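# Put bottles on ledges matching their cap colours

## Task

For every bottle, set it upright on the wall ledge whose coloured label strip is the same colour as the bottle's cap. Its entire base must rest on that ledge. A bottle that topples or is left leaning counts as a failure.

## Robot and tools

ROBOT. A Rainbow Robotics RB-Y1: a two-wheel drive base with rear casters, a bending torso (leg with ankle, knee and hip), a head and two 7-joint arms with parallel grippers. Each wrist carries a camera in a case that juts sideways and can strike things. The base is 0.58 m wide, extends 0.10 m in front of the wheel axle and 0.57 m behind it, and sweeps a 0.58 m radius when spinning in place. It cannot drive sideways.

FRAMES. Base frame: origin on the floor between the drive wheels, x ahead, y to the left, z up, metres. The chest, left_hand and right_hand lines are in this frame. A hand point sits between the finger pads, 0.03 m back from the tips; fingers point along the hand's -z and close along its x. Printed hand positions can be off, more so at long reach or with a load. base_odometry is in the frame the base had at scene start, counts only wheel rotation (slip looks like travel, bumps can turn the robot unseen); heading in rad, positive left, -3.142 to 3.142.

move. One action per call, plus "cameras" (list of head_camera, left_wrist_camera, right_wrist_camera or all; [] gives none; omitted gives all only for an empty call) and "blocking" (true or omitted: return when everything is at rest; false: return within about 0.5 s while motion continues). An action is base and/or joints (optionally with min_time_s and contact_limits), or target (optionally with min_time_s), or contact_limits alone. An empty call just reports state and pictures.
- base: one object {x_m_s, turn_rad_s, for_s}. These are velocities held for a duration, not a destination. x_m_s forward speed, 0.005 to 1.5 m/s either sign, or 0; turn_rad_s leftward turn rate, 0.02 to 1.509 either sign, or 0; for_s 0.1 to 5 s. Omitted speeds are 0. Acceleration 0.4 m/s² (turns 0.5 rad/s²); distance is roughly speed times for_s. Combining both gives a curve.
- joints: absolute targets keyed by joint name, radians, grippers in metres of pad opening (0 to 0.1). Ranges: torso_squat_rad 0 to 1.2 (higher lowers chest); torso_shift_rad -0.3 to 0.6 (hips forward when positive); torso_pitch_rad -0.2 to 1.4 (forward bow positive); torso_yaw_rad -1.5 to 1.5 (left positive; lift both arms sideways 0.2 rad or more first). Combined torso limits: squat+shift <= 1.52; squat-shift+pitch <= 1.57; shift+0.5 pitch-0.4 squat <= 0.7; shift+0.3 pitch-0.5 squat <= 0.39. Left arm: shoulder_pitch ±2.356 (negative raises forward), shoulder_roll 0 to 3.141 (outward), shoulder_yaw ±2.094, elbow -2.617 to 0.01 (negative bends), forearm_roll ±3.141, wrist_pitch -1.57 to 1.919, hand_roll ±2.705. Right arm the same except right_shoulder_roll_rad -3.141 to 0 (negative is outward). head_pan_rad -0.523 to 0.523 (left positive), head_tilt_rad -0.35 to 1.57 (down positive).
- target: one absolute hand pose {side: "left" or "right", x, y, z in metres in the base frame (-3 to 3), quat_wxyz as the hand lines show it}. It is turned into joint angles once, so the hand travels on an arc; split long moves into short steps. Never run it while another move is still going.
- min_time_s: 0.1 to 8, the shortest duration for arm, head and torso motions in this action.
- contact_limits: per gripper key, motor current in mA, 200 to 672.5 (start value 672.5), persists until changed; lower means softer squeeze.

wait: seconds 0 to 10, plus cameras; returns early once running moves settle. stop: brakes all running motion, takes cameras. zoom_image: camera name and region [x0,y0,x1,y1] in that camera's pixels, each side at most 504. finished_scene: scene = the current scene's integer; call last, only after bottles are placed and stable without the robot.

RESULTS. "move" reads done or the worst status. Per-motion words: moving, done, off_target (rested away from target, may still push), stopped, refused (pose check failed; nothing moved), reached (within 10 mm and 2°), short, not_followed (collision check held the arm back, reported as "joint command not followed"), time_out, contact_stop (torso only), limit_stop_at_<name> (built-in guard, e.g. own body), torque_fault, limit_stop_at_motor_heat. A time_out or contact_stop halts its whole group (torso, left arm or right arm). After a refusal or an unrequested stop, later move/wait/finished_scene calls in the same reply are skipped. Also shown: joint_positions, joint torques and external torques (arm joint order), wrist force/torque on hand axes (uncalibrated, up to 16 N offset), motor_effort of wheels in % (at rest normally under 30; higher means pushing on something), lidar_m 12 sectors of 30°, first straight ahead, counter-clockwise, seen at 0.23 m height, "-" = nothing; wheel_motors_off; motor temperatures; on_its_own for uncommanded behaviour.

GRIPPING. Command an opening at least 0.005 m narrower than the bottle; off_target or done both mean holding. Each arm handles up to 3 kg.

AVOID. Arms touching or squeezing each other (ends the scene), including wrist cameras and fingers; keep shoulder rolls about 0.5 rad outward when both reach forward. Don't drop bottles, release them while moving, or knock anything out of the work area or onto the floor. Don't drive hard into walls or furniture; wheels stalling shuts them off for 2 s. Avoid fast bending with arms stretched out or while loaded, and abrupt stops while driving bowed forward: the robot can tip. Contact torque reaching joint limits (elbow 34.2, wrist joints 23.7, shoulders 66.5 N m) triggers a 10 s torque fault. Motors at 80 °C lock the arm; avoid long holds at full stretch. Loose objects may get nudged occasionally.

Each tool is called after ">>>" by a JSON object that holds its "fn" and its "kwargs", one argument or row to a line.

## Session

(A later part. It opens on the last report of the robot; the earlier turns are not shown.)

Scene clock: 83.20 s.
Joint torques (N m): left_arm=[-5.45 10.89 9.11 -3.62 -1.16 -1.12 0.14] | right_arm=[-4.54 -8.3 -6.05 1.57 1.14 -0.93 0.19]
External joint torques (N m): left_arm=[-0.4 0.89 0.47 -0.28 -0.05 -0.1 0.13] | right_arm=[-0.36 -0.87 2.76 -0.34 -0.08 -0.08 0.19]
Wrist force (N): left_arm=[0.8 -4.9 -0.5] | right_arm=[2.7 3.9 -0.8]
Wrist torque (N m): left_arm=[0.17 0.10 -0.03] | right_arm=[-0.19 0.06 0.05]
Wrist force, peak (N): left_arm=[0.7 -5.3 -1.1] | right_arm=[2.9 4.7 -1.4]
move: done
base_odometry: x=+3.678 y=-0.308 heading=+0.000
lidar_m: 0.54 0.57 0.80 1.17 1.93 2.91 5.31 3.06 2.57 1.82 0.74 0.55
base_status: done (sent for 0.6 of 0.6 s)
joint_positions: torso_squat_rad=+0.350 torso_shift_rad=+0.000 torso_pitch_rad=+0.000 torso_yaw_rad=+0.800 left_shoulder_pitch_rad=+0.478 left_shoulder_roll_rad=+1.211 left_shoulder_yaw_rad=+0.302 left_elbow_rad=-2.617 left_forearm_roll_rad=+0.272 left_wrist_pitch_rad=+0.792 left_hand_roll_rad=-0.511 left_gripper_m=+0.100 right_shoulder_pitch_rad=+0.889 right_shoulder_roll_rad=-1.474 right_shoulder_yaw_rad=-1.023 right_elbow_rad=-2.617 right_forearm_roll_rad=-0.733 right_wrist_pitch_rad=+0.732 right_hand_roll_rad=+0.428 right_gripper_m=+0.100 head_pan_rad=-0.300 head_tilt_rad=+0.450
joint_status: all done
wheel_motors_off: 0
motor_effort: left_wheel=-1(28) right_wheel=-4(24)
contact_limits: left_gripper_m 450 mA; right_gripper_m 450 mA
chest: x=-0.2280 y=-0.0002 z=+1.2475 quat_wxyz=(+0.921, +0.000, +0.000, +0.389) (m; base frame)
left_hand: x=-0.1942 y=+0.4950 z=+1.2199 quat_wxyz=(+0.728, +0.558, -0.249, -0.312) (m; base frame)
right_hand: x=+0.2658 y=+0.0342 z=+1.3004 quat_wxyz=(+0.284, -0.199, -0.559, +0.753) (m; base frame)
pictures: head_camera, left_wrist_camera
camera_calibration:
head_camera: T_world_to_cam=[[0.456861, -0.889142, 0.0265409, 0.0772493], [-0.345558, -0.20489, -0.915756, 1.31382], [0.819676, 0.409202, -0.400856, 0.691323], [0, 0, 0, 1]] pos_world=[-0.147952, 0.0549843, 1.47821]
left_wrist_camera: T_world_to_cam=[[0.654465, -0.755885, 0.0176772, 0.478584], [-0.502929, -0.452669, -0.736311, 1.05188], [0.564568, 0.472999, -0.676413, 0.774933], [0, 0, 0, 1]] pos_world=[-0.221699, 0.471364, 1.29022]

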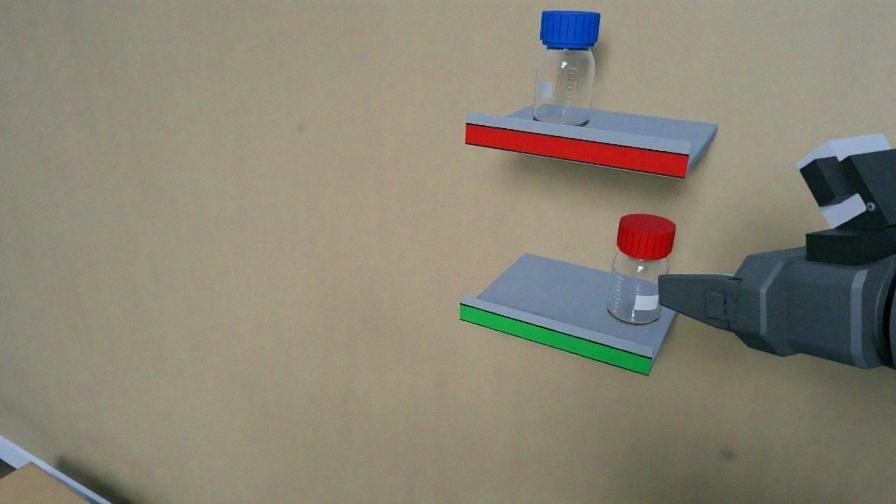

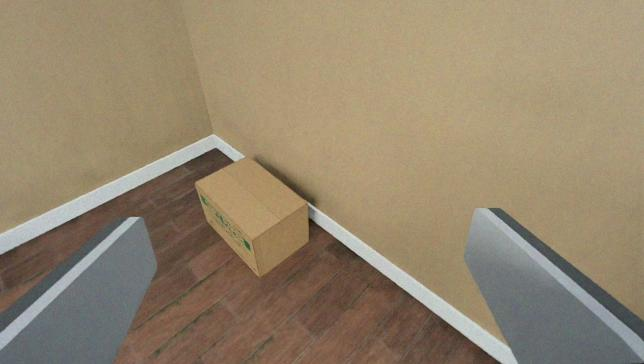

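>>> {"fn": "move", "kwargs": {
  "target": {"side": "right", "x": 0.295, "y": 0.195, "z": 1.41, "quat_wxyz": [0.4829, -0.3706, -0.4830, 0.6293]},
  "min_time_s": 1.2,
  "cameras": ["head_camera", "right_wrist_camera"]
}}

Scene clock: 100.80 s.
Joint torques (N m): left_arm=[-5.17 10.72 8.91 -3.66 -1.17 -1.05 0.14] | right_arm=[-27.64 -23.5 -25.72 -2.52 6.35 -13.91 1.39]
External joint torques (N m): left_arm=[-0.11 0.7 0.27 -0.34 -0.05 -0.03 0.13] | right_arm=[-13.3 -21.95 -16.82 -8.26 4.59 -14.17 1.41]
External joint torques when the fault began: right_arm=[-36.29 -40.68 -38.86 -7.76 14.9 -24.22 2.91]
Motor temperatures (°C): left_arm=[34 39 33 39 35 42 39] | right_arm=[34 37 35 34 36 39 43]
Wrist force (N): left_arm=[1.0 -4.8 -0.8] | right_arm=[-52.6 21.9 1.7]
Wrist torque (N m): left_arm=[0.15 0.12 -0.02] | right_arm=[0.21 1.93 -1.39]
Wrist force, peak (N): left_arm=[-0.4 -5.7 -0.2] | right_arm=[-100.1 65.9 -3.2]
move: torque_fault
TORQUE FAULT: right_wrist_pitch_rad reached its load limit. The robot stopped for 10 seconds, dropped its targets and accepts commands again. The stop added 8.9 s to the call.
base_odometry: x=+3.678 y=-0.308 heading=-0.001
lidar_m: 0.54 0.57 0.81 1.17 1.95 2.91 5.30 3.06 2.57 1.83 0.74 0.55
base_status: not commanded
joint_positions: torso_squat_rad=+0.350 torso_shift_rad=+0.000 torso_pitch_rad=+0.001 torso_yaw_rad=+0.799 left_shoulder_pitch_rad=+0.478 left_shoulder_roll_rad=+1.211 left_shoulder_yaw_rad=+0.302 left_elbow_rad=-2.617 left_forearm_roll_rad=+0.272 left_wrist_pitch_rad=+0.792 left_hand_roll_rad=-0.511 left_gripper_m=+0.100 right_shoulder_pitch_rad=+0.800 right_shoulder_roll_rad=-2.379 right_shoulder_yaw_rad=-1.080 right_elbow_rad=-2.163 right_forearm_roll_rad=-0.922 right_wrist_pitch_rad=+1.198 right_hand_roll_rad=-0.043 right_gripper_m=+0.100 head_pan_rad=-0.300 head_tilt_rad=+0.450
joint_status: right_shoulder_pitch_rad torque_fault (moved -0.090 of -0.154); right_shoulder_roll_rad torque_fault (moved -0.905 of -1.273); right_shoulder_yaw_rad torque_fault (moved -0.057 of -0.105); right_elbow_rad torque_fault (moved +0.454 of +0.696); right_forearm_roll_rad torque_fault (moved -0.189 of -0.298); right_wrist_pitch_rad torque_fault (moved +0.466 of +0.721); right_hand_roll_rad torque_fault (moved -0.471 of -0.738)
wheel_motors_off: 0
on_its_own: right_shoulder_pitch_rad is held at +0.796, not at your +0.735, since a torque_fault; right_shoulder_roll_rad is held at -2.384, not at your -2.748, since a torque_fault; right_shoulder_yaw_rad is held at -1.085, not at your -1.128, since a torque_fault; right_elbow_rad is held at -2.165, not at your -1.921, since a torque_fault; right_forearm_roll_rad is held at -0.921, not at your -1.030, since a torque_fault; right_wrist_pitch_rad is held at +1.194, not at your +1.453, since a torque_fault; right_hand_roll_rad is held at -0.043, not at your -0.310, since a torque_fault
motor_effort: left_wheel=-23(36) right_wheel=+12(37)
contact_limits: left_gripper_m 450 mA; right_gripper_m 450 mA
chest: x=-0.2274 y=-0.0014 z=+1.2475 quat_wxyz=(+0.921, +0.001, +0.000, +0.389) (m; base frame)
left_hand: x=-0.1929 y=+0.4938 z=+1.2208 quat_wxyz=(+0.727, +0.558, -0.248, -0.313) (m; base frame)
right_hand: x=+0.3199 y=+0.1410 z=+1.3485 quat_wxyz=(+0.399, -0.315, -0.451, +0.733) (m; base frame)
right_hand_status: short (checked arc, planned for 1.3 s): torque_fault, 86 mm and 17.0 deg off.
pictures: head_camera, right_wrist_camera
camera_calibration:
head_camera: T_world_to_cam=[[0.455679, -0.889807, 0.0245022, 0.078197], [-0.346759, -0.202796, -0.915769, 1.31352], [0.819826, 0.4088, -0.400958, 0.691473], [0, 0, 0, 1]] pos_world=[-0.147045, 0.0532828, 1.47822]
right_wrist_camera: T_world_to_cam=[[0.48373, -0.861295, 0.15549, -0.247762], [-0.652054, -0.473161, -0.592406, 1.10118], [0.583808, 0.185176, -0.790493, 0.925323], [0, 0, 0, 1]] pos_world=[0.29767, 0.136293, 1.42233]

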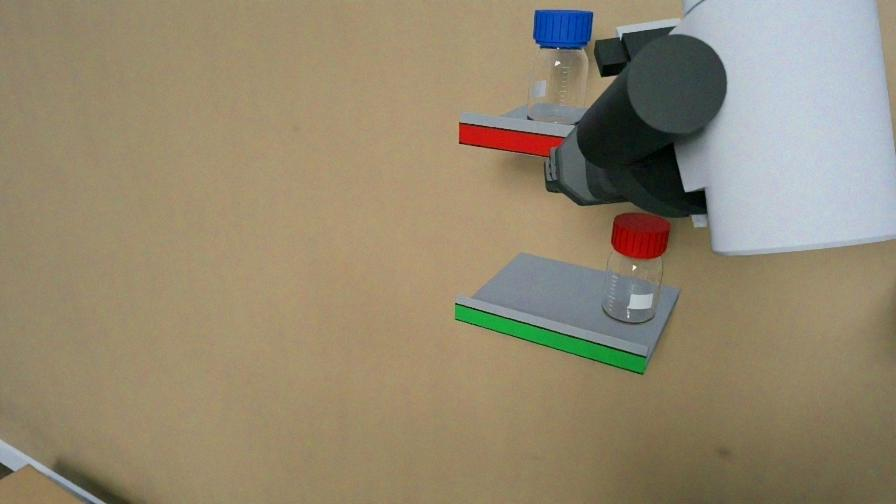

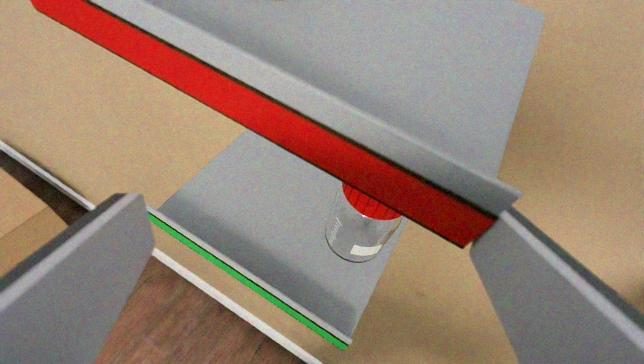

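>>> {"fn": "move", "kwargs": {
  "target": {"side": "right", "x": 0.312, "y": 0.105, "z": 1.3485, "quat_wxyz": [0.399, -0.315, -0.451, 0.733]},
  "min_time_s": 0.8,
  "cameras": ["head_camera", "right_wrist_camera"]
}}

Scene clock: 103.67 s.
Joint torques (N m): left_arm=[-5.16 10.66 9.01 -3.43 -1.17 -1.08 0.18] | right_arm=[-12.79 -3.93 -6.16 4.29 1.69 0.24 0.24]
External joint torques (N m): left_arm=[-0.11 0.65 0.37 -0.09 -0.05 -0.06 0.16] | right_arm=[-0.42 -0.42 2.73 -1.14 -0.11 0.07 0.25]
Wrist force (N): left_arm=[1.0 -5.0 -0.6] | right_arm=[3.6 4.5 -1.9]
Wrist torque (N m): left_arm=[0.15 0.13 -0.03] | right_arm=[-0.24 0.09 -0.16]
Wrist force, peak (N): left_arm=[1.2 -5.1 -0.3] | right_arm=[-54.1 21.7 3.0]
move: done
base_odometry: x=+3.678 y=-0.308 heading=+0.000
lidar_m: 0.53 0.57 0.80 1.17 1.94 2.91 5.30 3.06 2.57 1.83 0.74 0.55
base_status: not commanded
joint_positions: torso_squat_rad=+0.350 torso_shift_rad=+0.000 torso_pitch_rad=+0.000 torso_yaw_rad=+0.800 left_shoulder_pitch_rad=+0.478 left_shoulder_roll_rad=+1.211 left_shoulder_yaw_rad=+0.302 left_elbow_rad=-2.617 left_forearm_roll_rad=+0.272 left_wrist_pitch_rad=+0.792 left_hand_roll_rad=-0.511 left_gripper_m=+0.100 right_shoulder_pitch_rad=+0.753 right_shoulder_roll_rad=-2.234 right_shoulder_yaw_rad=-1.069 right_elbow_rad=-2.287 right_forearm_roll_rad=-0.915 right_wrist_pitch_rad=+1.237 right_hand_roll_rad=+0.004 right_gripper_m=+0.100 head_pan_rad=-0.300 head_tilt_rad=+0.450
joint_status: all done
wheel_motors_off: 0
motor_effort: left_wheel=-6(24) right_wheel=+6(13)
contact_limits: left_gripper_m 450 mA; right_gripper_m 450 mA
chest: x=-0.2279 y=-0.0002 z=+1.2475 quat_wxyz=(+0.921, +0.000, +0.000, +0.389) (m; base frame)
left_hand: x=-0.1941 y=+0.4950 z=+1.2200 quat_wxyz=(+0.728, +0.558, -0.249, -0.312) (m; base frame)
right_hand: x=+0.3112 y=+0.1073 z=+1.3487 quat_wxyz=(+0.398, -0.316, -0.451, +0.734) (m; base frame)
right_hand_status: reached (checked arc, planned for 0.8 s): 2 mm and 0.1 deg off.
pictures: head_camera, right_wrist_camera
camera_calibration:
head_camera: T_world_to_cam=[[0.456742, -0.889206, 0.0264532, 0.0773217], [-0.34571, -0.204817, -0.915715, 1.31368], [0.819677, 0.409101, -0.400956, 0.691353], [0, 0, 0, 1]] pos_world=[-0.147851, 0.0549846, 1.47811]
right_wrist_camera: T_world_to_cam=[[0.484503, -0.86054, 0.157248, -0.275313], [-0.650655, -0.474648, -0.592754, 1.07992], [0.584726, 0.184877, -0.789883, 0.935604], [0, 0, 0, 1]] pos_world=[0.288975, 0.102694, 1.42244]

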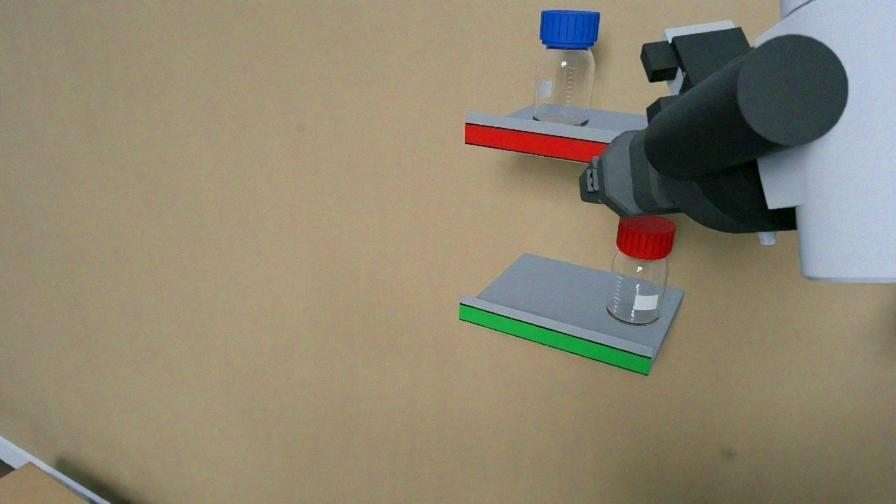

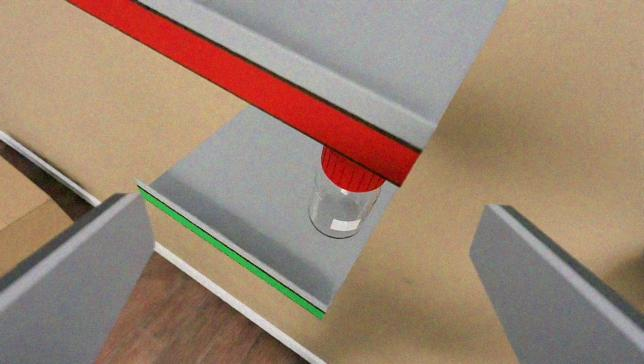

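>>> {"fn": "move", "kwargs": {
  "base": {"x_m_s": -0.2, "for_s": 0.6}
}}

>>> {"fn": "move", "kwargs": {
  "target": {"side": "right", "x": 0.30, "y": 0.195, "z": 1.41, "quat_wxyz": [0.4829, -0.3706, -0.4830, 0.6293]},
  "min_time_s": 1.5,
  "cameras": ["head_camera", "right_wrist_camera"]
}}

Scene clock: 106.47 s.
Joint torques (N m): left_arm=[-5.03 10.6 8.79 -3.6 -1.18 -1.22 0.22] | right_arm=[-12.02 -4 -6.81 4.78 1.75 0.33 0.16]
External joint torques (N m): left_arm=[0.03 0.59 0.15 -0.26 -0.06 -0.2 0.2] | right_arm=[0.35 -0.48 2.08 -0.65 -0.05 0.15 0.17]
Wrist force (N): left_arm=[0.9 -4.8 -0.6] | right_arm=[3.1 3.7 -1.3]
Wrist torque (N m): left_arm=[0.15 0.13 -0.03] | right_arm=[-0.17 0.07 -0.09]
Wrist force, peak (N): left_arm=[0.9 -5.2 -0.8] | right_arm=[4.0 5.5 -1.9]
move: done
base_odometry: x=+3.558 y=-0.308 heading=-0.001
lidar_m: 0.65 0.69 0.98 1.19 1.90 2.82 5.18 2.97 2.55 2.22 0.90 0.67
base_status: done (sent for 0.6 of 0.6 s)
joint_positions: torso_squat_rad=+0.350 torso_shift_rad=+0.000 torso_pitch_rad=+0.000 torso_yaw_rad=+0.800 left_shoulder_pitch_rad=+0.478 left_shoulder_roll_rad=+1.211 left_shoulder_yaw_rad=+0.302 left_elbow_rad=-2.617 left_forearm_roll_rad=+0.272 left_wrist_pitch_rad=+0.792 left_hand_roll_rad=-0.511 left_gripper_m=+0.100 right_shoulder_pitch_rad=+0.753 right_shoulder_roll_rad=-2.234 right_shoulder_yaw_rad=-1.069 right_elbow_rad=-2.287 right_forearm_roll_rad=-0.915 right_wrist_pitch_rad=+1.237 right_hand_roll_rad=+0.004 right_gripper_m=+0.100 head_pan_rad=-0.300 head_tilt_rad=+0.450
joint_status: not commanded
wheel_motors_off: 0
motor_effort: left_wheel=-6(34) right_wheel=+7(25)
contact_limits: left_gripper_m 450 mA; right_gripper_m 450 mA
chest: x=-0.2280 y=-0.0002 z=+1.2475 quat_wxyz=(+0.921, +0.000, +0.000, +0.389) (m; base frame)
left_hand: x=-0.1942 y=+0.4950 z=+1.2200 quat_wxyz=(+0.728, +0.558, -0.249, -0.312) (m; base frame)
right_hand: x=+0.3111 y=+0.1073 z=+1.3488 quat_wxyz=(+0.398, -0.316, -0.451, +0.734) (m; base frame)
pictures: none

Scene clock: 108.30 s.
Joint torques (N m): left_arm=[-5.38 10.64 8.79 -3.53 -1.15 -1.18 0.21] | right_arm=[-14.73 1.54 -7.65 6.3 1.65 0.79 -0.02]
External joint torques (N m): left_arm=[-0.32 0.63 0.15 -0.18 -0.04 -0.16 0.19] | right_arm=[2.11 -1.36 -0.26 -0.45 -0.25 0.24 -0.01]
Wrist force (N): left_arm=[0.8 -4.7 -0.6] | right_arm=[3.2 4.4 -0.5]
Wrist torque (N m): left_arm=[0.13 0.10 -0.02] | right_arm=[-0.22 0.08 0.01]
Wrist force, peak (N): left_arm=[0.9 -5.3 -0.7] | right_arm=[4.2 4.9 -2.2]
move: done
base_odometry: x=+3.558 y=-0.308 heading=-0.001
lidar_m: 0.65 0.69 0.98 1.20 1.90 2.81 5.19 2.97 2.55 2.22 0.90 0.68
base_status: not commanded
joint_positions: torso_squat_rad=+0.350 torso_shift_rad=+0.000 torso_pitch_rad=+0.000 torso_yaw_rad=+0.800 left_shoulder_pitch_rad=+0.478 left_shoulder_roll_rad=+1.211 left_shoulder_yaw_rad=+0.302 left_elbow_rad=-2.617 left_forearm_roll_rad=+0.272 left_wrist_pitch_rad=+0.792 left_hand_roll_rad=-0.511 left_gripper_m=+0.100 right_shoulder_pitch_rad=+0.761 right_shoulder_roll_rad=-2.738 right_shoulder_yaw_rad=-1.150 right_elbow_rad=-1.906 right_forearm_roll_rad=-1.014 right_wrist_pitch_rad=+1.456 right_hand_roll_rad=-0.291 right_gripper_m=+0.100 head_pan_rad=-0.300 head_tilt_rad=+0.450
joint_status: all done
wheel_motors_off: 0
motor_effort: left_wheel=-6(7) right_wheel=+8(8)
contact_limits: left_gripper_m 450 mA; right_gripper_m 450 mA
chest: x=-0.2280 y=-0.0002 z=+1.2475 quat_wxyz=(+0.921, +0.000, +0.000, +0.389) (m; base frame)
left_hand: x=-0.1942 y=+0.4950 z=+1.2199 quat_wxyz=(+0.728, +0.558, -0.249, -0.312) (m; base frame)
right_hand: x=+0.3000 y=+0.1949 z=+1.4101 quat_wxyz=(+0.483, -0.371, -0.483, +0.629) (m; base frame)
right_hand_status: reached (checked arc, planned for 1.5 s): 0 mm and 0.0 deg off.
pictures: head_camera, right_wrist_camera
camera_calibration:
head_camera: T_world_to_cam=[[0.45677, -0.889189, 0.0265384, 0.0772879], [-0.34552, -0.204823, -0.915786, 1.31383], [0.819742, 0.409134, -0.400789, 0.691319], [0, 0, 0, 1]] pos_world=[-0.148052, 0.0549845, 1.47821]
right_wrist_camera: T_world_to_cam=[[0.255506, -0.965303, 0.0539127, 0.0306403], [-0.670189, -0.217032, -0.709749, 1.2712], [0.696824, 0.145214, -0.702389, 0.825235], [0, 0, 0, 1]] pos_world=[0.26907, 0.185633, 1.48021]

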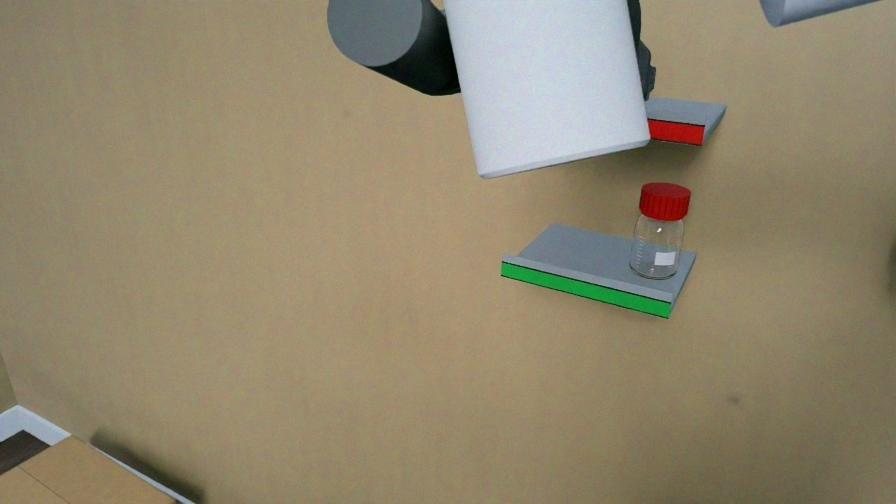

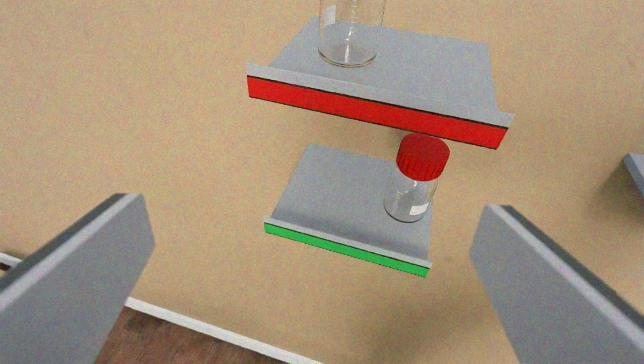

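>>> {"fn": "move", "kwargs": {
  "base": {"x_m_s": 0.2, "for_s": 0.7},
  "cameras": ["right_wrist_camera"]
}}

Scene clock: 110.83 s.
Joint torques (N m): left_arm=[-5.28 10.98 8.85 -3.56 -1.17 -1.12 0.21] | right_arm=[-15.91 2.68 -7.31 6.29 1.72 0.75 -0.09]
External joint torques (N m): left_arm=[-0.22 0.98 0.21 -0.21 -0.06 -0.1 0.2] | right_arm=[0.94 -0.22 0.08 -0.45 -0.18 0.21 -0.09]
Wrist force (N): left_arm=[0.7 -4.8 -0.3] | right_arm=[3.6 5.2 -0.7]
Wrist torque (N m): left_arm=[0.16 0.10 -0.03] | right_arm=[-0.28 0.15 -0.05]
Wrist force, peak (N): left_arm=[0.8 -5.1 -0.2] | right_arm=[3.7 5.3 -2.0]
move: done
base_odometry: x=+3.698 y=-0.308 heading=-0.001
lidar_m: 0.52 0.55 0.77 1.17 1.94 2.92 5.33 3.08 2.57 1.77 0.71 0.53
base_status: done (sent for 0.7 of 0.7 s)
joint_positions: torso_squat_rad=+0.350 torso_shift_rad=+0.000 torso_pitch_rad=+0.000 torso_yaw_rad=+0.800 left_shoulder_pitch_rad=+0.478 left_shoulder_roll_rad=+1.211 left_shoulder_yaw_rad=+0.302 left_elbow_rad=-2.617 left_forearm_roll_rad=+0.272 left_wrist_pitch_rad=+0.792 left_hand_roll_rad=-0.511 left_gripper_m=+0.100 right_shoulder_pitch_rad=+0.762 right_shoulder_roll_rad=-2.738 right_shoulder_yaw_rad=-1.150 right_elbow_rad=-1.906 right_forearm_roll_rad=-1.014 right_wrist_pitch_rad=+1.456 right_hand_roll_rad=-0.291 right_gripper_m=+0.100 head_pan_rad=-0.300 head_tilt_rad=+0.450
joint_status: not commanded
wheel_motors_off: 0
motor_effort: left_wheel=-4(36) right_wheel=+3(23)
contact_limits: left_gripper_m 450 mA; right_gripper_m 450 mA
chest: x=-0.2279 y=-0.0002 z=+1.2475 quat_wxyz=(+0.921, +0.000, +0.000, +0.389) (m; base frame)
left_hand: x=-0.1940 y=+0.4950 z=+1.2200 quat_wxyz=(+0.728, +0.558, -0.248, -0.312) (m; base frame)
right_hand: x=+0.3002 y=+0.1950 z=+1.4099 quat_wxyz=(+0.483, -0.371, -0.483, +0.629) (m; base frame)
pictures: right_wrist_camera
camera_calibration:
right_wrist_camera: T_world_to_cam=[[0.255553, -0.965298, 0.0537899, 0.0308651], [-0.670538, -0.217049, -0.709414, 1.27081], [0.696471, 0.145225, -0.702736, 0.825548], [0, 0, 0, 1]] pos_world=[0.269269, 0.185733, 1.48001]

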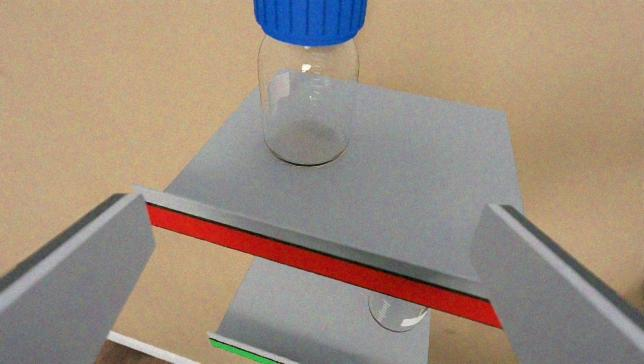

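>>> {"fn": "move", "kwargs": {
  "target": {"side": "right", "x": 0.368, "y": 0.2165, "z": 1.41, "quat_wxyz": [0.4829, -0.3706, -0.4830, 0.6293]},
  "min_time_s": 0.8
}}

>>> {"fn": "move", "kwargs": {
  "target": {"side": "right", "x": 0.434, "y": 0.2345, "z": 1.409, "quat_wxyz": [0.4829, -0.3706, -0.4830, 0.6293]},
  "min_time_s": 0.8,
  "cameras": ["right_wrist_camera"]
}}

Scene clock: 112.93 s.
Joint torques (N m): left_arm=[-5.16 11.03 8.41 -3.52 -1.03 -1.19 0.17] | right_arm=[-18.91 2.87 -5.33 6.17 1.44 0.39 0.05]
External joint torques (N m): left_arm=[-0.11 1.02 -0.23 -0.17 0.09 -0.17 0.16] | right_arm=[0.63 -0.7 2.37 -0.62 -0.43 0.08 0.06]
Wrist force (N): left_arm=[0.6 -5.0 -0.6] | right_arm=[3.1 4.2 -1.5]
Wrist torque (N m): left_arm=[0.18 0.09 -0.03] | right_arm=[-0.19 0.09 -0.21]
Wrist force, peak (N): left_arm=[0.7 -5.1 -0.7] | right_arm=[3.6 5.7 -0.9]
move: done
base_odometry: x=+3.698 y=-0.308 heading=-0.002
lidar_m: 0.51 0.54 0.77 1.16 1.94 2.93 5.33 3.07 2.57 1.76 0.71 0.53
base_status: not commanded
joint_positions: torso_squat_rad=+0.350 torso_shift_rad=+0.000 torso_pitch_rad=+0.000 torso_yaw_rad=+0.800 left_shoulder_pitch_rad=+0.478 left_shoulder_roll_rad=+1.211 left_shoulder_yaw_rad=+0.302 left_elbow_rad=-2.617 left_forearm_roll_rad=+0.272 left_wrist_pitch_rad=+0.792 left_hand_roll_rad=-0.511 left_gripper_m=+0.100 right_shoulder_pitch_rad=+0.876 right_shoulder_roll_rad=-2.775 right_shoulder_yaw_rad=-1.123 right_elbow_rad=-1.636 right_forearm_roll_rad=-0.957 right_wrist_pitch_rad=+1.270 right_hand_roll_rad=-0.171 right_gripper_m=+0.100 head_pan_rad=-0.300 head_tilt_rad=+0.450
joint_status: all done
wheel_motors_off: 0
motor_effort: left_wheel=-4(4) right_wheel=+4(5)
contact_limits: left_gripper_m 450 mA; right_gripper_m 450 mA
chest: x=-0.2279 y=-0.0002 z=+1.2475 quat_wxyz=(+0.921, +0.000, +0.000, +0.389) (m; base frame)
left_hand: x=-0.1941 y=+0.4950 z=+1.2200 quat_wxyz=(+0.728, +0.558, -0.248, -0.312) (m; base frame)
right_hand: x=+0.3678 y=+0.2165 z=+1.4103 quat_wxyz=(+0.483, -0.370, -0.483, +0.629) (m; base frame)
right_hand_status: reached (checked arc, planned for 0.8 s): 0 mm and 0.0 deg off.
pictures: none

Scene clock: 114.07 s.
Joint torques (N m): left_arm=[-5.14 11.05 8.73 -3.55 -1.18 -1.01 0.17] | right_arm=[-20.75 5.15 -4.87 6.36 1.35 0.25 -0.05]
External joint torques (N m): left_arm=[-0.08 1.04 0.09 -0.21 -0.06 0.02 0.16] | right_arm=[1.51 0.38 2.29 -0.53 -0.38 0.2 -0.04]
Wrist force (N): left_arm=[0.9 -4.7 -0.6] | right_arm=[3.1 4.7 -1.5]
Wrist torque (N m): left_arm=[0.14 0.11 -0.02] | right_arm=[-0.33 0.13 -0.14]
Wrist force, peak (N): left_arm=[1.0 -5.1 -0.9] | right_arm=[3.0 6.2 -1.0]
move: done
base_odometry: x=+3.698 y=-0.308 heading=-0.002
lidar_m: 0.52 0.54 0.77 1.17 1.94 2.92 5.33 3.07 2.57 1.76 0.71 0.54
base_status: not commanded
joint_positions: torso_squat_rad=+0.350 torso_shift_rad=+0.000 torso_pitch_rad=+0.000 torso_yaw_rad=+0.800 left_shoulder_pitch_rad=+0.478 left_shoulder_roll_rad=+1.211 left_shoulder_yaw_rad=+0.302 left_elbow_rad=-2.617 left_forearm_roll_rad=+0.272 left_wrist_pitch_rad=+0.792 left_hand_roll_rad=-0.511 left_gripper_m=+0.100 right_shoulder_pitch_rad=+1.002 right_shoulder_roll_rad=-2.855 right_shoulder_yaw_rad=-1.119 right_elbow_rad=-1.303 right_forearm_roll_rad=-0.966 right_wrist_pitch_rad=+1.072 right_hand_roll_rad=-0.032 right_gripper_m=+0.100 head_pan_rad=-0.300 head_tilt_rad=+0.450
joint_status: all done
wheel_motors_off: 0
motor_effort: left_wheel=-4(5) right_wheel=+4(5)
contact_limits: left_gripper_m 450 mA; right_gripper_m 450 mA
chest: x=-0.2280 y=-0.0002 z=+1.2475 quat_wxyz=(+0.921, +0.000, +0.000, +0.389) (m; base frame)
left_hand: x=-0.1941 y=+0.4950 z=+1.2199 quat_wxyz=(+0.728, +0.558, -0.249, -0.312) (m; base frame)
right_hand: x=+0.4338 y=+0.2345 z=+1.4092 quat_wxyz=(+0.483, -0.370, -0.484, +0.629) (m; base frame)
right_hand_status: reached (checked arc, planned for 0.8 s): 0 mm and 0.1 deg off.
pictures: right_wrist_camera
camera_calibration:
right_wrist_camera: T_world_to_cam=[[0.256288, -0.965146, 0.0530069, 0.0356504], [-0.66972, -0.216847, -0.710248, 1.36924], [0.696987, 0.146528, -0.701953, 0.724692], [0, 0, 0, 1]] pos_world=[0.402773, 0.225137, 1.47931]

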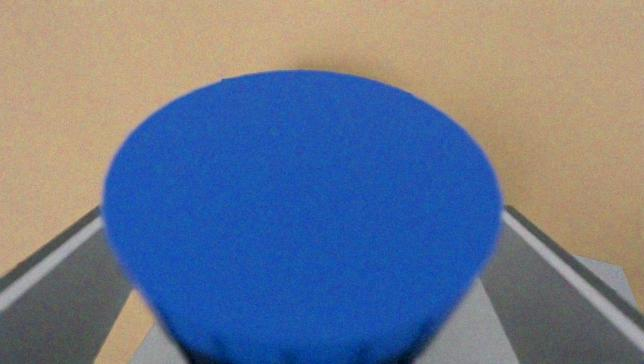

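>>> {"fn": "move", "kwargs": {
  "target": {"side": "right", "x": 0.434, "y": 0.2345, "z": 1.402, "quat_wxyz": [0.4829, -0.3706, -0.4830, 0.6293]},
  "min_time_s": 0.4
}}

>>> {"fn": "move", "kwargs": {
  "joints": {"right_gripper_m": 0.04},
  "cameras": ["right_wrist_camera"]
}}

Scene clock: 115.83 s.
Joint torques (N m): left_arm=[-5.19 10.78 8.57 -3.55 -1.16 -1.1 0.27] | right_arm=[-20.4 3.8 -3.96 5.9 1.75 0.41 -0.23]
External joint torques (N m): left_arm=[-0.13 0.78 -0.06 -0.2 -0.04 -0.08 0.26] | right_arm=[1.91 -1.04 3.24 -0.98 0.02 0.32 -0.22]
Wrist force (N): left_arm=[1.1 -4.8 -0.4] | right_arm=[3.0 5.0 -0.7]
Wrist torque (N m): left_arm=[0.16 0.15 -0.03] | right_arm=[-0.36 0.07 0.03]
Wrist force, peak (N): left_arm=[0.9 -5.1 -0.8] | right_arm=[4.5 4.7 -0.9]
move: done
base_odometry: x=+3.698 y=-0.308 heading=-0.002
lidar_m: 0.51 0.55 0.77 1.17 1.94 2.92 5.32 3.08 2.57 1.76 0.71 0.53
base_status: not commanded
joint_positions: torso_squat_rad=+0.350 torso_shift_rad=+0.000 torso_pitch_rad=+0.000 torso_yaw_rad=+0.800 left_shoulder_pitch_rad=+0.478 left_shoulder_roll_rad=+1.211 left_shoulder_yaw_rad=+0.302 left_elbow_rad=-2.617 left_forearm_roll_rad=+0.272 left_wrist_pitch_rad=+0.792 left_hand_roll_rad=-0.511 left_gripper_m=+0.100 right_shoulder_pitch_rad=+1.011 right_shoulder_roll_rad=-2.855 right_shoulder_yaw_rad=-1.115 right_elbow_rad=-1.316 right_forearm_roll_rad=-0.953 right_wrist_pitch_rad=+1.073 right_hand_roll_rad=-0.052 right_gripper_m=+0.100 head_pan_rad=-0.300 head_tilt_rad=+0.450
joint_status: all done
wheel_motors_off: 0
motor_effort: left_wheel=-4(4) right_wheel=+4(5)
contact_limits: left_gripper_m 450 mA; right_gripper_m 450 mA
chest: x=-0.2280 y=-0.0002 z=+1.2475 quat_wxyz=(+0.921, +0.000, +0.000, +0.389) (m; base frame)
left_hand: x=-0.1941 y=+0.4950 z=+1.2199 quat_wxyz=(+0.728, +0.558, -0.249, -0.312) (m; base frame)
right_hand: x=+0.4339 y=+0.2346 z=+1.4024 quat_wxyz=(+0.483, -0.370, -0.483, +0.629) (m; base frame)
right_hand_status: reached (checked arc, planned for 0.4 s): 0 mm and 0.0 deg off.
pictures: none

Scene clock: 117.03 s.
Joint torques (N m): left_arm=[-5.11 10.99 9 -3.64 -1.13 -1.11 0.05] | right_arm=[-19.74 3.72 -4.81 6.06 1.5 0.28 -0.17]
External joint torques (N m): left_arm=[-0.05 0.98 0.37 -0.29 -0.02 -0.09 0.04] | right_arm=[2.58 -1.12 2.39 -0.83 -0.22 0.19 -0.16]
Wrist force (N): left_arm=[0.8 -4.8 -0.8] | right_arm=[3.4 5.3 -0.9]
Wrist torque (N m): left_arm=[0.14 0.11 -0.02] | right_arm=[-0.41 0.06 -0.03]
Wrist force, peak (N): left_arm=[1.0 -5.1 -0.6] | right_arm=[2.9 5.7 -0.3]
move: off_target
base_odometry: x=+3.698 y=-0.308 heading=-0.002
lidar_m: 0.51 0.54 0.77 1.17 1.94 2.92 5.32 3.07 2.56 1.77 0.71 0.53
base_status: not commanded
joint_positions: torso_squat_rad=+0.350 torso_shift_rad=+0.000 torso_pitch_rad=+0.000 torso_yaw_rad=+0.800 left_shoulder_pitch_rad=+0.478 left_shoulder_roll_rad=+1.211 left_shoulder_yaw_rad=+0.302 left_elbow_rad=-2.617 left_forearm_roll_rad=+0.272 left_wrist_pitch_rad=+0.792 left_hand_roll_rad=-0.511 left_gripper_m=+0.100 right_shoulder_pitch_rad=+1.011 right_shoulder_roll_rad=-2.855 right_shoulder_yaw_rad=-1.115 right_elbow_rad=-1.316 right_forearm_roll_rad=-0.953 right_wrist_pitch_rad=+1.073 right_hand_roll_rad=-0.052 right_gripper_m=+0.055 head_pan_rad=-0.300 head_tilt_rad=+0.450
joint_status: right_gripper_m off_target (ended at +0.055, target +0.040)
wheel_motors_off: 0
motor_effort: left_wheel=-4(4) right_wheel=+5(5)
contact_limits: left_gripper_m 450 mA; right_gripper_m 450 mA
chest: x=-0.2280 y=-0.0002 z=+1.2475 quat_wxyz=(+0.921, +0.000, +0.000, +0.389) (m; base frame)
left_hand: x=-0.1941 y=+0.4950 z=+1.2199 quat_wxyz=(+0.728, +0.558, -0.249, -0.312) (m; base frame)
right_hand: x=+0.4339 y=+0.2346 z=+1.4024 quat_wxyz=(+0.483, -0.370, -0.483, +0.629) (m; base frame)
pictures: right_wrist_camera
camera_calibration:
right_wrist_camera: T_world_to_cam=[[0.255905, -0.965224, 0.0534313, 0.0356979], [-0.67051, -0.217041, -0.709443, 1.36377], [0.696368, 0.145724, -0.702734, 0.721333], [0, 0, 0, 1]] pos_world=[0.40297, 0.225334, 1.47251]

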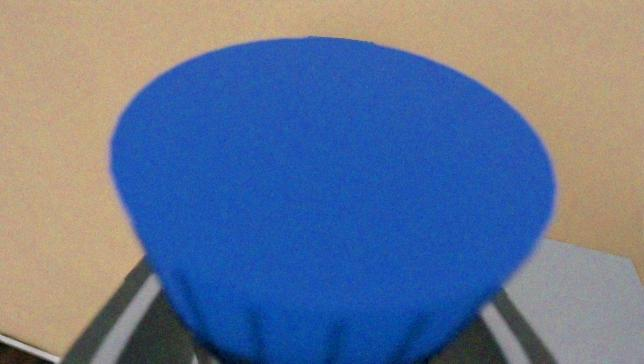

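>>> {"fn": "move", "kwargs": {
  "target": {"side": "right", "x": 0.434, "y": 0.2345, "z": 1.455, "quat_wxyz": [0.4829, -0.3706, -0.4830, 0.6293]},
  "min_time_s": 0.8
}}

>>> {"fn": "move", "kwargs": {
  "target": {"side": "right", "x": 0.30, "y": 0.195, "z": 1.46, "quat_wxyz": [0.4829, -0.3706, -0.4830, 0.6293]},
  "min_time_s": 1.0,
  "cameras": ["right_wrist_camera", "head_camera"]
}}

Scene clock: 119.13 s.
Joint torques (N m): left_arm=[-5.47 11.17 8.68 -3.53 -1.14 -1.13 0.14] | right_arm=[-22.3 3.95 -6.8 6.73 1.62 -0.37 0.04]
External joint torques (N m): left_arm=[-0.42 1.17 0.04 -0.18 -0.02 -0.11 0.12] | right_arm=[-0.23 -0.53 -0.15 -0.08 -0.11 -0.1 0.04]
Wrist force (N): left_arm=[0.8 -5.0 -0.5] | right_arm=[2.8 5.8 -0.9]
Wrist torque (N m): left_arm=[0.18 0.12 -0.02] | right_arm=[-0.26 0.02 -0.19]
Wrist force, peak (N): left_arm=[0.9 -5.1 -0.4] | right_arm=[3.0 7.5 -1.3]
move: done
base_odometry: x=+3.698 y=-0.308 heading=-0.002
lidar_m: 0.52 0.55 0.77 1.17 1.94 2.93 5.32 3.07 2.57 1.77 0.71 0.53
base_status: not commanded
joint_positions: torso_squat_rad=+0.350 torso_shift_rad=+0.000 torso_pitch_rad=+0.000 torso_yaw_rad=+0.800 left_shoulder_pitch_rad=+0.478 left_shoulder_roll_rad=+1.211 left_shoulder_yaw_rad=+0.302 left_elbow_rad=-2.617 left_forearm_roll_rad=+0.272 left_wrist_pitch_rad=+0.792 left_hand_roll_rad=-0.511 left_gripper_m=+0.100 right_shoulder_pitch_rad=+0.953 right_shoulder_roll_rad=-2.873 right_shoulder_yaw_rad=-1.150 right_elbow_rad=-1.181 right_forearm_roll_rad=-1.064 right_wrist_pitch_rad=+1.067 right_hand_roll_rad=+0.129 right_gripper_m=+0.055 head_pan_rad=-0.300 head_tilt_rad=+0.450
joint_status: all done
wheel_motors_off: 0
motor_effort: left_wheel=-4(4) right_wheel=+3(5)
contact_limits: left_gripper_m 450 mA; right_gripper_m 450 mA
chest: x=-0.2279 y=-0.0002 z=+1.2475 quat_wxyz=(+0.921, +0.000, +0.000, +0.389) (m; base frame)
left_hand: x=-0.1941 y=+0.4950 z=+1.2199 quat_wxyz=(+0.728, +0.558, -0.249, -0.312) (m; base frame)
right_hand: x=+0.4340 y=+0.2343 z=+1.4547 quat_wxyz=(+0.483, -0.371, -0.484, +0.629) (m; base frame)
right_hand_status: reached (checked arc, planned for 0.8 s): 0 mm and 0.1 deg off.
pictures: none

Scene clock: 120.80 s.
Joint torques (N m): left_arm=[-5.3 10.86 8.72 -3.5 -1.12 -1.1 0.16] | right_arm=[-15.81 2.6 -7 6.61 1.92 0.19 -0.04]
External joint torques (N m): left_arm=[-0.25 0.85 0.09 -0.15 -0.01 -0.07 0.15] | right_arm=[0.58 0.19 0.13 -0.47 -0.04 -0.06 -0.03]
Wrist force (N): left_arm=[0.5 -4.7 -0.6] | right_arm=[3.6 6.5 -0.9]
Wrist torque (N m): left_arm=[0.15 0.07 -0.02] | right_arm=[-0.32 0.13 -0.02]
Wrist force, peak (N): left_arm=[1.1 -5.2 -0.5] | right_arm=[4.3 7.5 -1.5]
move: done
base_odometry: x=+3.698 y=-0.308 heading=-0.002
lidar_m: 0.52 0.54 0.77 1.17 1.95 2.93 5.32 3.07 2.58 1.76 0.71 0.54
base_status: not commanded
joint_positions: torso_squat_rad=+0.350 torso_shift_rad=+0.000 torso_pitch_rad=+0.000 torso_yaw_rad=+0.800 left_shoulder_pitch_rad=+0.478 left_shoulder_roll_rad=+1.211 left_shoulder_yaw_rad=+0.302 left_elbow_rad=-2.617 left_forearm_roll_rad=+0.272 left_wrist_pitch_rad=+0.792 left_hand_roll_rad=-0.511 left_gripper_m=+0.100 right_shoulder_pitch_rad=+0.688 right_shoulder_roll_rad=-2.733 right_shoulder_yaw_rad=-1.177 right_elbow_rad=-1.789 right_forearm_roll_rad=-1.101 right_wrist_pitch_rad=+1.439 right_hand_roll_rad=-0.133 right_gripper_m=+0.055 head_pan_rad=-0.300 head_tilt_rad=+0.450
joint_status: all done
wheel_motors_off: 0
motor_effort: left_wheel=-4(5) right_wheel=+6(6)
contact_limits: left_gripper_m 450 mA; right_gripper_m 450 mA
chest: x=-0.2279 y=-0.0002 z=+1.2475 quat_wxyz=(+0.921, +0.000, +0.000, +0.389) (m; base frame)
left_hand: x=-0.1941 y=+0.4950 z=+1.2199 quat_wxyz=(+0.728, +0.558, -0.249, -0.312) (m; base frame)
right_hand: x=+0.3001 y=+0.1950 z=+1.4599 quat_wxyz=(+0.483, -0.371, -0.483, +0.629) (m; base frame)
right_hand_status: reached (checked arc, planned for 1.0 s): 0 mm and 0.0 deg off.
pictures: head_camera, right_wrist_camera
camera_calibration:
head_camera: T_world_to_cam=[[0.456774, -0.889187, 0.0265347, 0.0772052], [-0.34567, -0.204896, -0.915713, 1.31368], [0.819677, 0.409102, -0.400956, 0.691354], [0, 0, 0, 1]] pos_world=[-0.147851, 0.0549847, 1.47811]
right_wrist_camera: T_world_to_cam=[[0.25533, -0.965321, 0.0544197, 0.0273658], [-0.670555, -0.21735, -0.709306, 1.30627], [0.696536, 0.144615, -0.702797, 0.860931], [0, 0, 0, 1]] pos_world=[0.269269, 0.185831, 1.53011]

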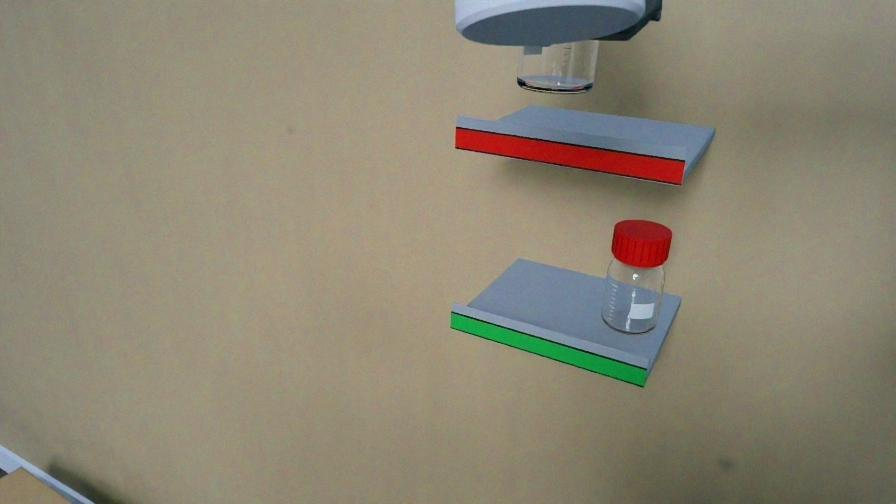

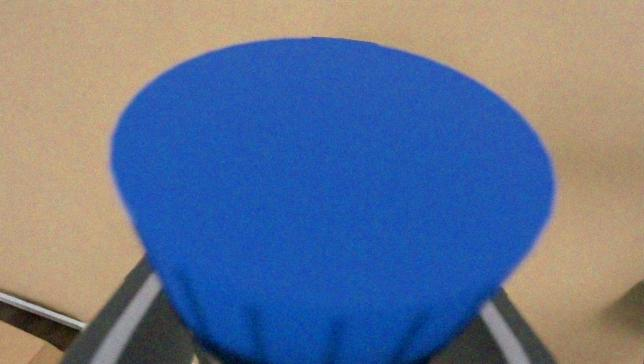

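>>> {"fn": "move", "kwargs": {
  "base": {"x_m_s": -0.2, "for_s": 0.5},
  "joints": {"torso_yaw_rad": -0.1, "head_pan_rad": -0.4},
  "cameras": ["head_camera", "right_wrist_camera"]
}}

Scene clock: 124.50 s.
Joint torques (N m): left_arm=[-5.23 10.71 8.86 -3.66 -1.07 -1.04 0.13] | right_arm=[-16.15 2.12 -6.82 6.79 1.82 0.32 0.3]
External joint torques (N m): left_arm=[-0.18 0.71 0.23 -0.3 0.05 -0.02 0.12] | right_arm=[0.25 -0.31 0.31 -0.29 -0.14 0.07 0.31]
Wrist force (N): left_arm=[0.7 -4.8 -0.5] | right_arm=[2.6 6.5 -1.2]
Wrist torque (N m): left_arm=[0.15 0.08 -0.02] | right_arm=[-0.34 -0.03 -0.04]
Wrist force, peak (N): left_arm=[0.9 -5.2 -0.6] | right_arm=[3.6 7.1 -0.7]
move: done
base_odometry: x=+3.598 y=-0.308 heading=-0.002
lidar_m: 0.61 0.65 0.91 1.18 1.90 2.85 5.23 3.00 2.56 2.13 0.85 0.64
base_status: done (sent for 0.5 of 0.5 s)
joint_positions: torso_squat_rad=+0.350 torso_shift_rad=+0.000 torso_pitch_rad=+0.000 torso_yaw_rad=-0.100 left_shoulder_pitch_rad=+0.478 left_shoulder_roll_rad=+1.211 left_shoulder_yaw_rad=+0.302 left_elbow_rad=-2.617 left_forearm_roll_rad=+0.272 left_wrist_pitch_rad=+0.792 left_hand_roll_rad=-0.511 left_gripper_m=+0.100 right_shoulder_pitch_rad=+0.688 right_shoulder_roll_rad=-2.733 right_shoulder_yaw_rad=-1.177 right_elbow_rad=-1.789 right_forearm_roll_rad=-1.101 right_wrist_pitch_rad=+1.439 right_hand_roll_rad=-0.133 right_gripper_m=+0.055 head_pan_rad=-0.400 head_tilt_rad=+0.450
joint_status: all done
wheel_motors_off: 0
motor_effort: left_wheel=-7(25) right_wheel=+6(26)
contact_limits: left_gripper_m 450 mA; right_gripper_m 450 mA
chest: x=-0.2280 y=-0.0002 z=+1.2475 quat_wxyz=(+0.999, +0.000, +0.000, -0.050) (m; base frame)
left_hand: x=+0.1809 y=+0.2810 z=+1.2198 quat_wxyz=(+0.519, +0.394, -0.466, -0.598) (m; base frame)
right_hand: x=+0.2533 y=-0.2926 z=+1.4597 quat_wxyz=(+0.709, -0.544, -0.273, +0.357) (m; base frame)
pictures: head_camera, right_wrist_camera
camera_calibration:
head_camera: T_world_to_cam=[[-0.501443, -0.864785, 0.026477, -0.139073], [-0.359577, 0.18047, -0.915497, 1.31007], [0.78693, -0.46859, -0.401453, 0.685167], [0, 0, 0, 1]] pos_world=[-0.137843, -0.0356349, 1.47811]
right_wrist_camera: T_world_to_cam=[[-0.597418, -0.800081, 0.0544205, -0.16701], [-0.587392, 0.390384, -0.708922, 1.32481], [0.54595, -0.455489, -0.703184, 0.827003], [0, 0, 0, 1]] pos_world=[0.226907, -0.274117, 1.52981]

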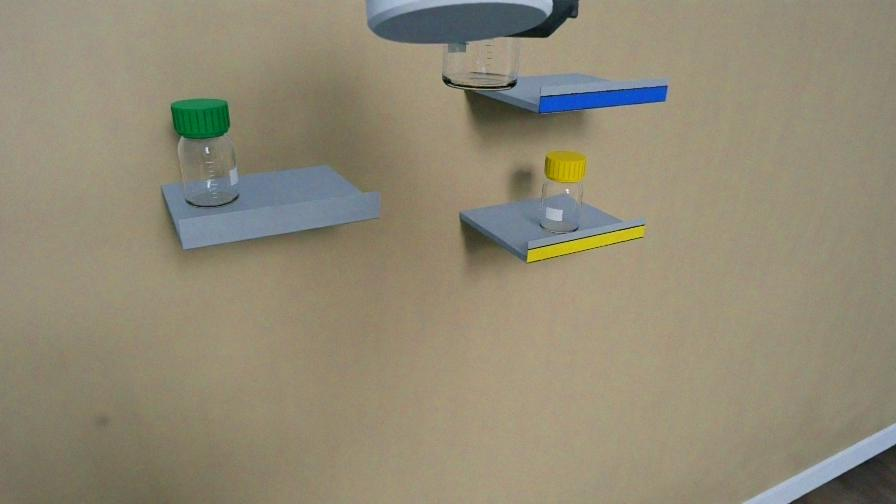

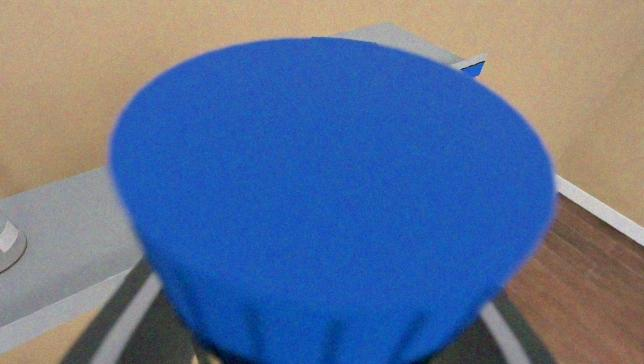

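>>> {"fn": "move", "kwargs": {
  "target": {"side": "right", "x": 0.20, "y": -0.55, "z": 1.46, "quat_wxyz": [0.5609, -0.4305, -0.4305, 0.5609]},
  "min_time_s": 1.5,
  "cameras": ["head_camera", "right_wrist_camera"]
}}

Scene clock: 127.37 s.
Joint torques (N m): left_arm=[-5.36 11.08 8.83 -3.63 -1.09 -1 0.14] | right_arm=[-9.86 -14.71 -9.3 2.5 -0.15 -2.02 -0.23]
External joint torques (N m): left_arm=[-0.31 1.07 0.19 -0.27 0.03 0.02 0.13] | right_arm=[0.41 -2.22 1.59 0 -0.07 -0.11 -0.22]
Wrist force (N): left_arm=[0.7 -4.6 -0.6] | right_arm=[3.0 5.9 -1.4]
Wrist torque (N m): left_arm=[0.13 0.08 -0.03] | right_arm=[-0.33 0.02 -0.20]
Wrist force, peak (N): left_arm=[1.1 -5.3 -0.6] | right_arm=[4.6 5.6 -3.7]
move: done
base_odometry: x=+3.598 y=-0.308 heading=-0.002
lidar_m: 0.62 0.64 0.92 1.18 1.91 2.85 5.22 3.00 2.56 2.12 0.85 0.64
base_status: not commanded
joint_positions: torso_squat_rad=+0.350 torso_shift_rad=+0.000 torso_pitch_rad=+0.000 torso_yaw_rad=-0.100 left_shoulder_pitch_rad=+0.478 left_shoulder_roll_rad=+1.211 left_shoulder_yaw_rad=+0.302 left_elbow_rad=-2.617 left_forearm_roll_rad=+0.272 left_wrist_pitch_rad=+0.792 left_hand_roll_rad=-0.511 left_gripper_m=+0.100 right_shoulder_pitch_rad=+0.709 right_shoulder_roll_rad=-1.883 right_shoulder_yaw_rad=-1.022 right_elbow_rad=-1.432 right_forearm_roll_rad=-2.110 right_wrist_pitch_rad=+0.621 right_hand_roll_rad=+1.813 right_gripper_m=+0.055 head_pan_rad=-0.400 head_tilt_rad=+0.450
joint_status: all done
wheel_motors_off: 0
motor_effort: left_wheel=-8(8) right_wheel=+6(7)
contact_limits: left_gripper_m 450 mA; right_gripper_m 450 mA
chest: x=-0.2280 y=-0.0002 z=+1.2475 quat_wxyz=(+0.999, +0.000, +0.000, -0.050) (m; base frame)
left_hand: x=+0.1809 y=+0.2811 z=+1.2198 quat_wxyz=(+0.520, +0.394, -0.466, -0.598) (m; base frame)
right_hand: x=+0.1999 y=-0.5495 z=+1.4609 quat_wxyz=(+0.563, -0.435, -0.429, +0.557) (m; base frame)
right_hand_status: reached (checked arc, planned for 1.5 s): 1 mm and 0.7 deg off.
pictures: head_camera, right_wrist_camera
camera_calibration:
head_camera: T_world_to_cam=[[-0.501357, -0.864835, 0.026488, -0.13908], [-0.359617, 0.180436, -0.915488, 1.31005], [0.786967, -0.468512, -0.401472, 0.685204], [0, 0, 0, 1]] pos_world=[-0.137844, -0.0356348, 1.47811]
right_wrist_camera: T_world_to_cam=[[-0.0148299, -0.998326, 0.0559069, -0.632126], [-0.70023, -0.0295439, -0.713306, 1.19277], [0.713763, -0.049726, -0.69862, 0.922787], [0, 0, 0, 1]] pos_world=[0.16719, -0.549942, 1.53083]

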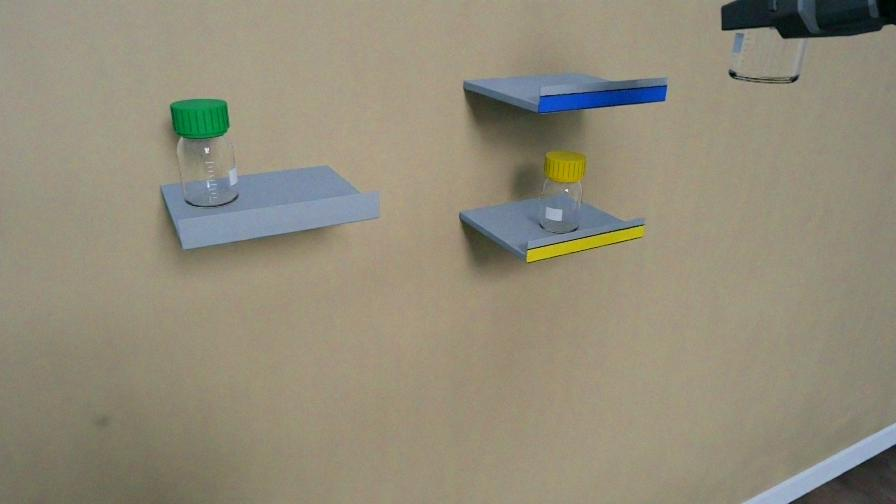

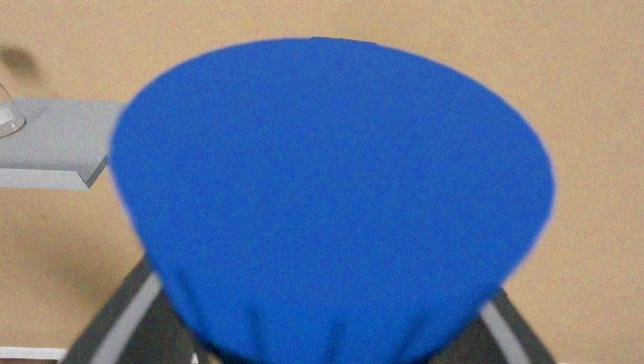

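>>> {"fn": "move", "kwargs": {
  "base": {"x_m_s": 0.2, "for_s": 1.1},
  "joints": {"torso_yaw_rad": 0.0, "head_pan_rad": -0.45},
  "cameras": ["head_camera"]
}}

Scene clock: 129.77 s.
Joint torques (N m): left_arm=[-5.63 10.76 8.56 -3.53 -1.17 -1.1 0.17] | right_arm=[-9.53 -14 -8.8 2.62 -0.25 -1.92 -0.1]
External joint torques (N m): left_arm=[-0.58 0.76 -0.08 -0.17 -0.05 -0.08 0.16] | right_arm=[0.75 -1.52 2.09 0.12 -0.16 -0.01 -0.09]
Wrist force (N): left_arm=[0.9 -4.8 -0.2] | right_arm=[2.5 6.0 -0.7]
Wrist torque (N m): left_arm=[0.17 0.10 -0.02] | right_arm=[-0.31 0.03 -0.24]
Wrist force, peak (N): left_arm=[1.1 -5.2 -0.9] | right_arm=[4.0 5.8 -1.5]
move: done
base_odometry: x=+3.818 y=-0.309 heading=-0.003
lidar_m: 0.40 0.41 0.59 1.15 1.98 2.55 5.44 3.16 2.57 1.38 0.55 0.41
base_status: done (sent for 1.1 of 1.1 s)
joint_positions: torso_squat_rad=+0.350 torso_shift_rad=+0.000 torso_pitch_rad=+0.000 torso_yaw_rad=+0.000 left_shoulder_pitch_rad=+0.478 left_shoulder_roll_rad=+1.211 left_shoulder_yaw_rad=+0.302 left_elbow_rad=-2.617 left_forearm_roll_rad=+0.272 left_wrist_pitch_rad=+0.792 left_hand_roll_rad=-0.511 left_gripper_m=+0.100 right_shoulder_pitch_rad=+0.709 right_shoulder_roll_rad=-1.884 right_shoulder_yaw_rad=-1.022 right_elbow_rad=-1.432 right_forearm_roll_rad=-2.110 right_wrist_pitch_rad=+0.621 right_hand_roll_rad=+1.813 right_gripper_m=+0.055 head_pan_rad=-0.450 head_tilt_rad=+0.450
joint_status: all done
wheel_motors_off: 0
motor_effort: left_wheel=-8(38) right_wheel=+3(26)
contact_limits: left_gripper_m 450 mA; right_gripper_m 450 mA
chest: x=-0.2279 y=-0.0002 z=+1.2475 quat_wxyz=(+1.000, +0.000, +0.000, +0.000) (m; base frame)
left_hand: x=+0.1508 y=+0.3205 z=+1.2197 quat_wxyz=(+0.549, +0.417, -0.446, -0.571) (m; base frame)
right_hand: x=+0.2528 y=-0.5038 z=+1.4608 quat_wxyz=(+0.534, -0.413, -0.450, +0.584) (m; base frame)
pictures: head_camera
camera_calibration:
head_camera: T_world_to_cam=[[-0.457439, -0.888842, 0.026635, -0.128257], [-0.368351, 0.162139, -0.915439, 1.30787], [0.809362, -0.428569, -0.401575, 0.690833], [0, 0, 0, 1]] pos_world=[-0.136048, -0.0299868, 1.47811]

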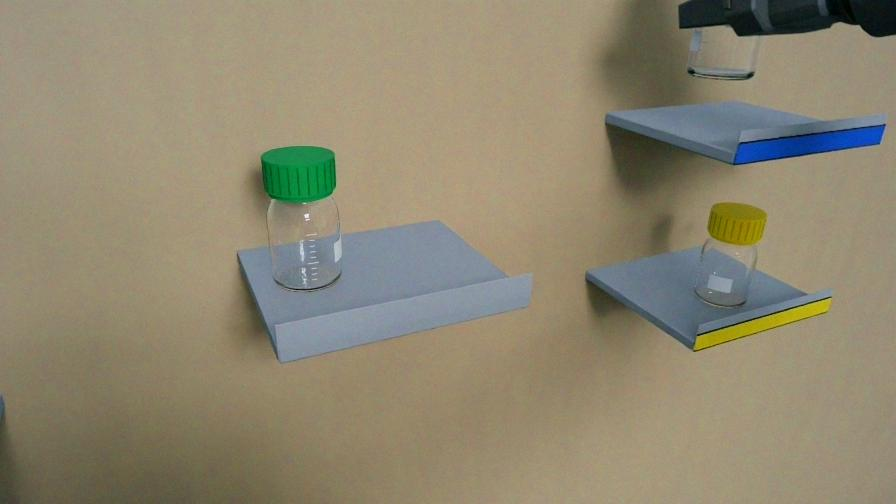

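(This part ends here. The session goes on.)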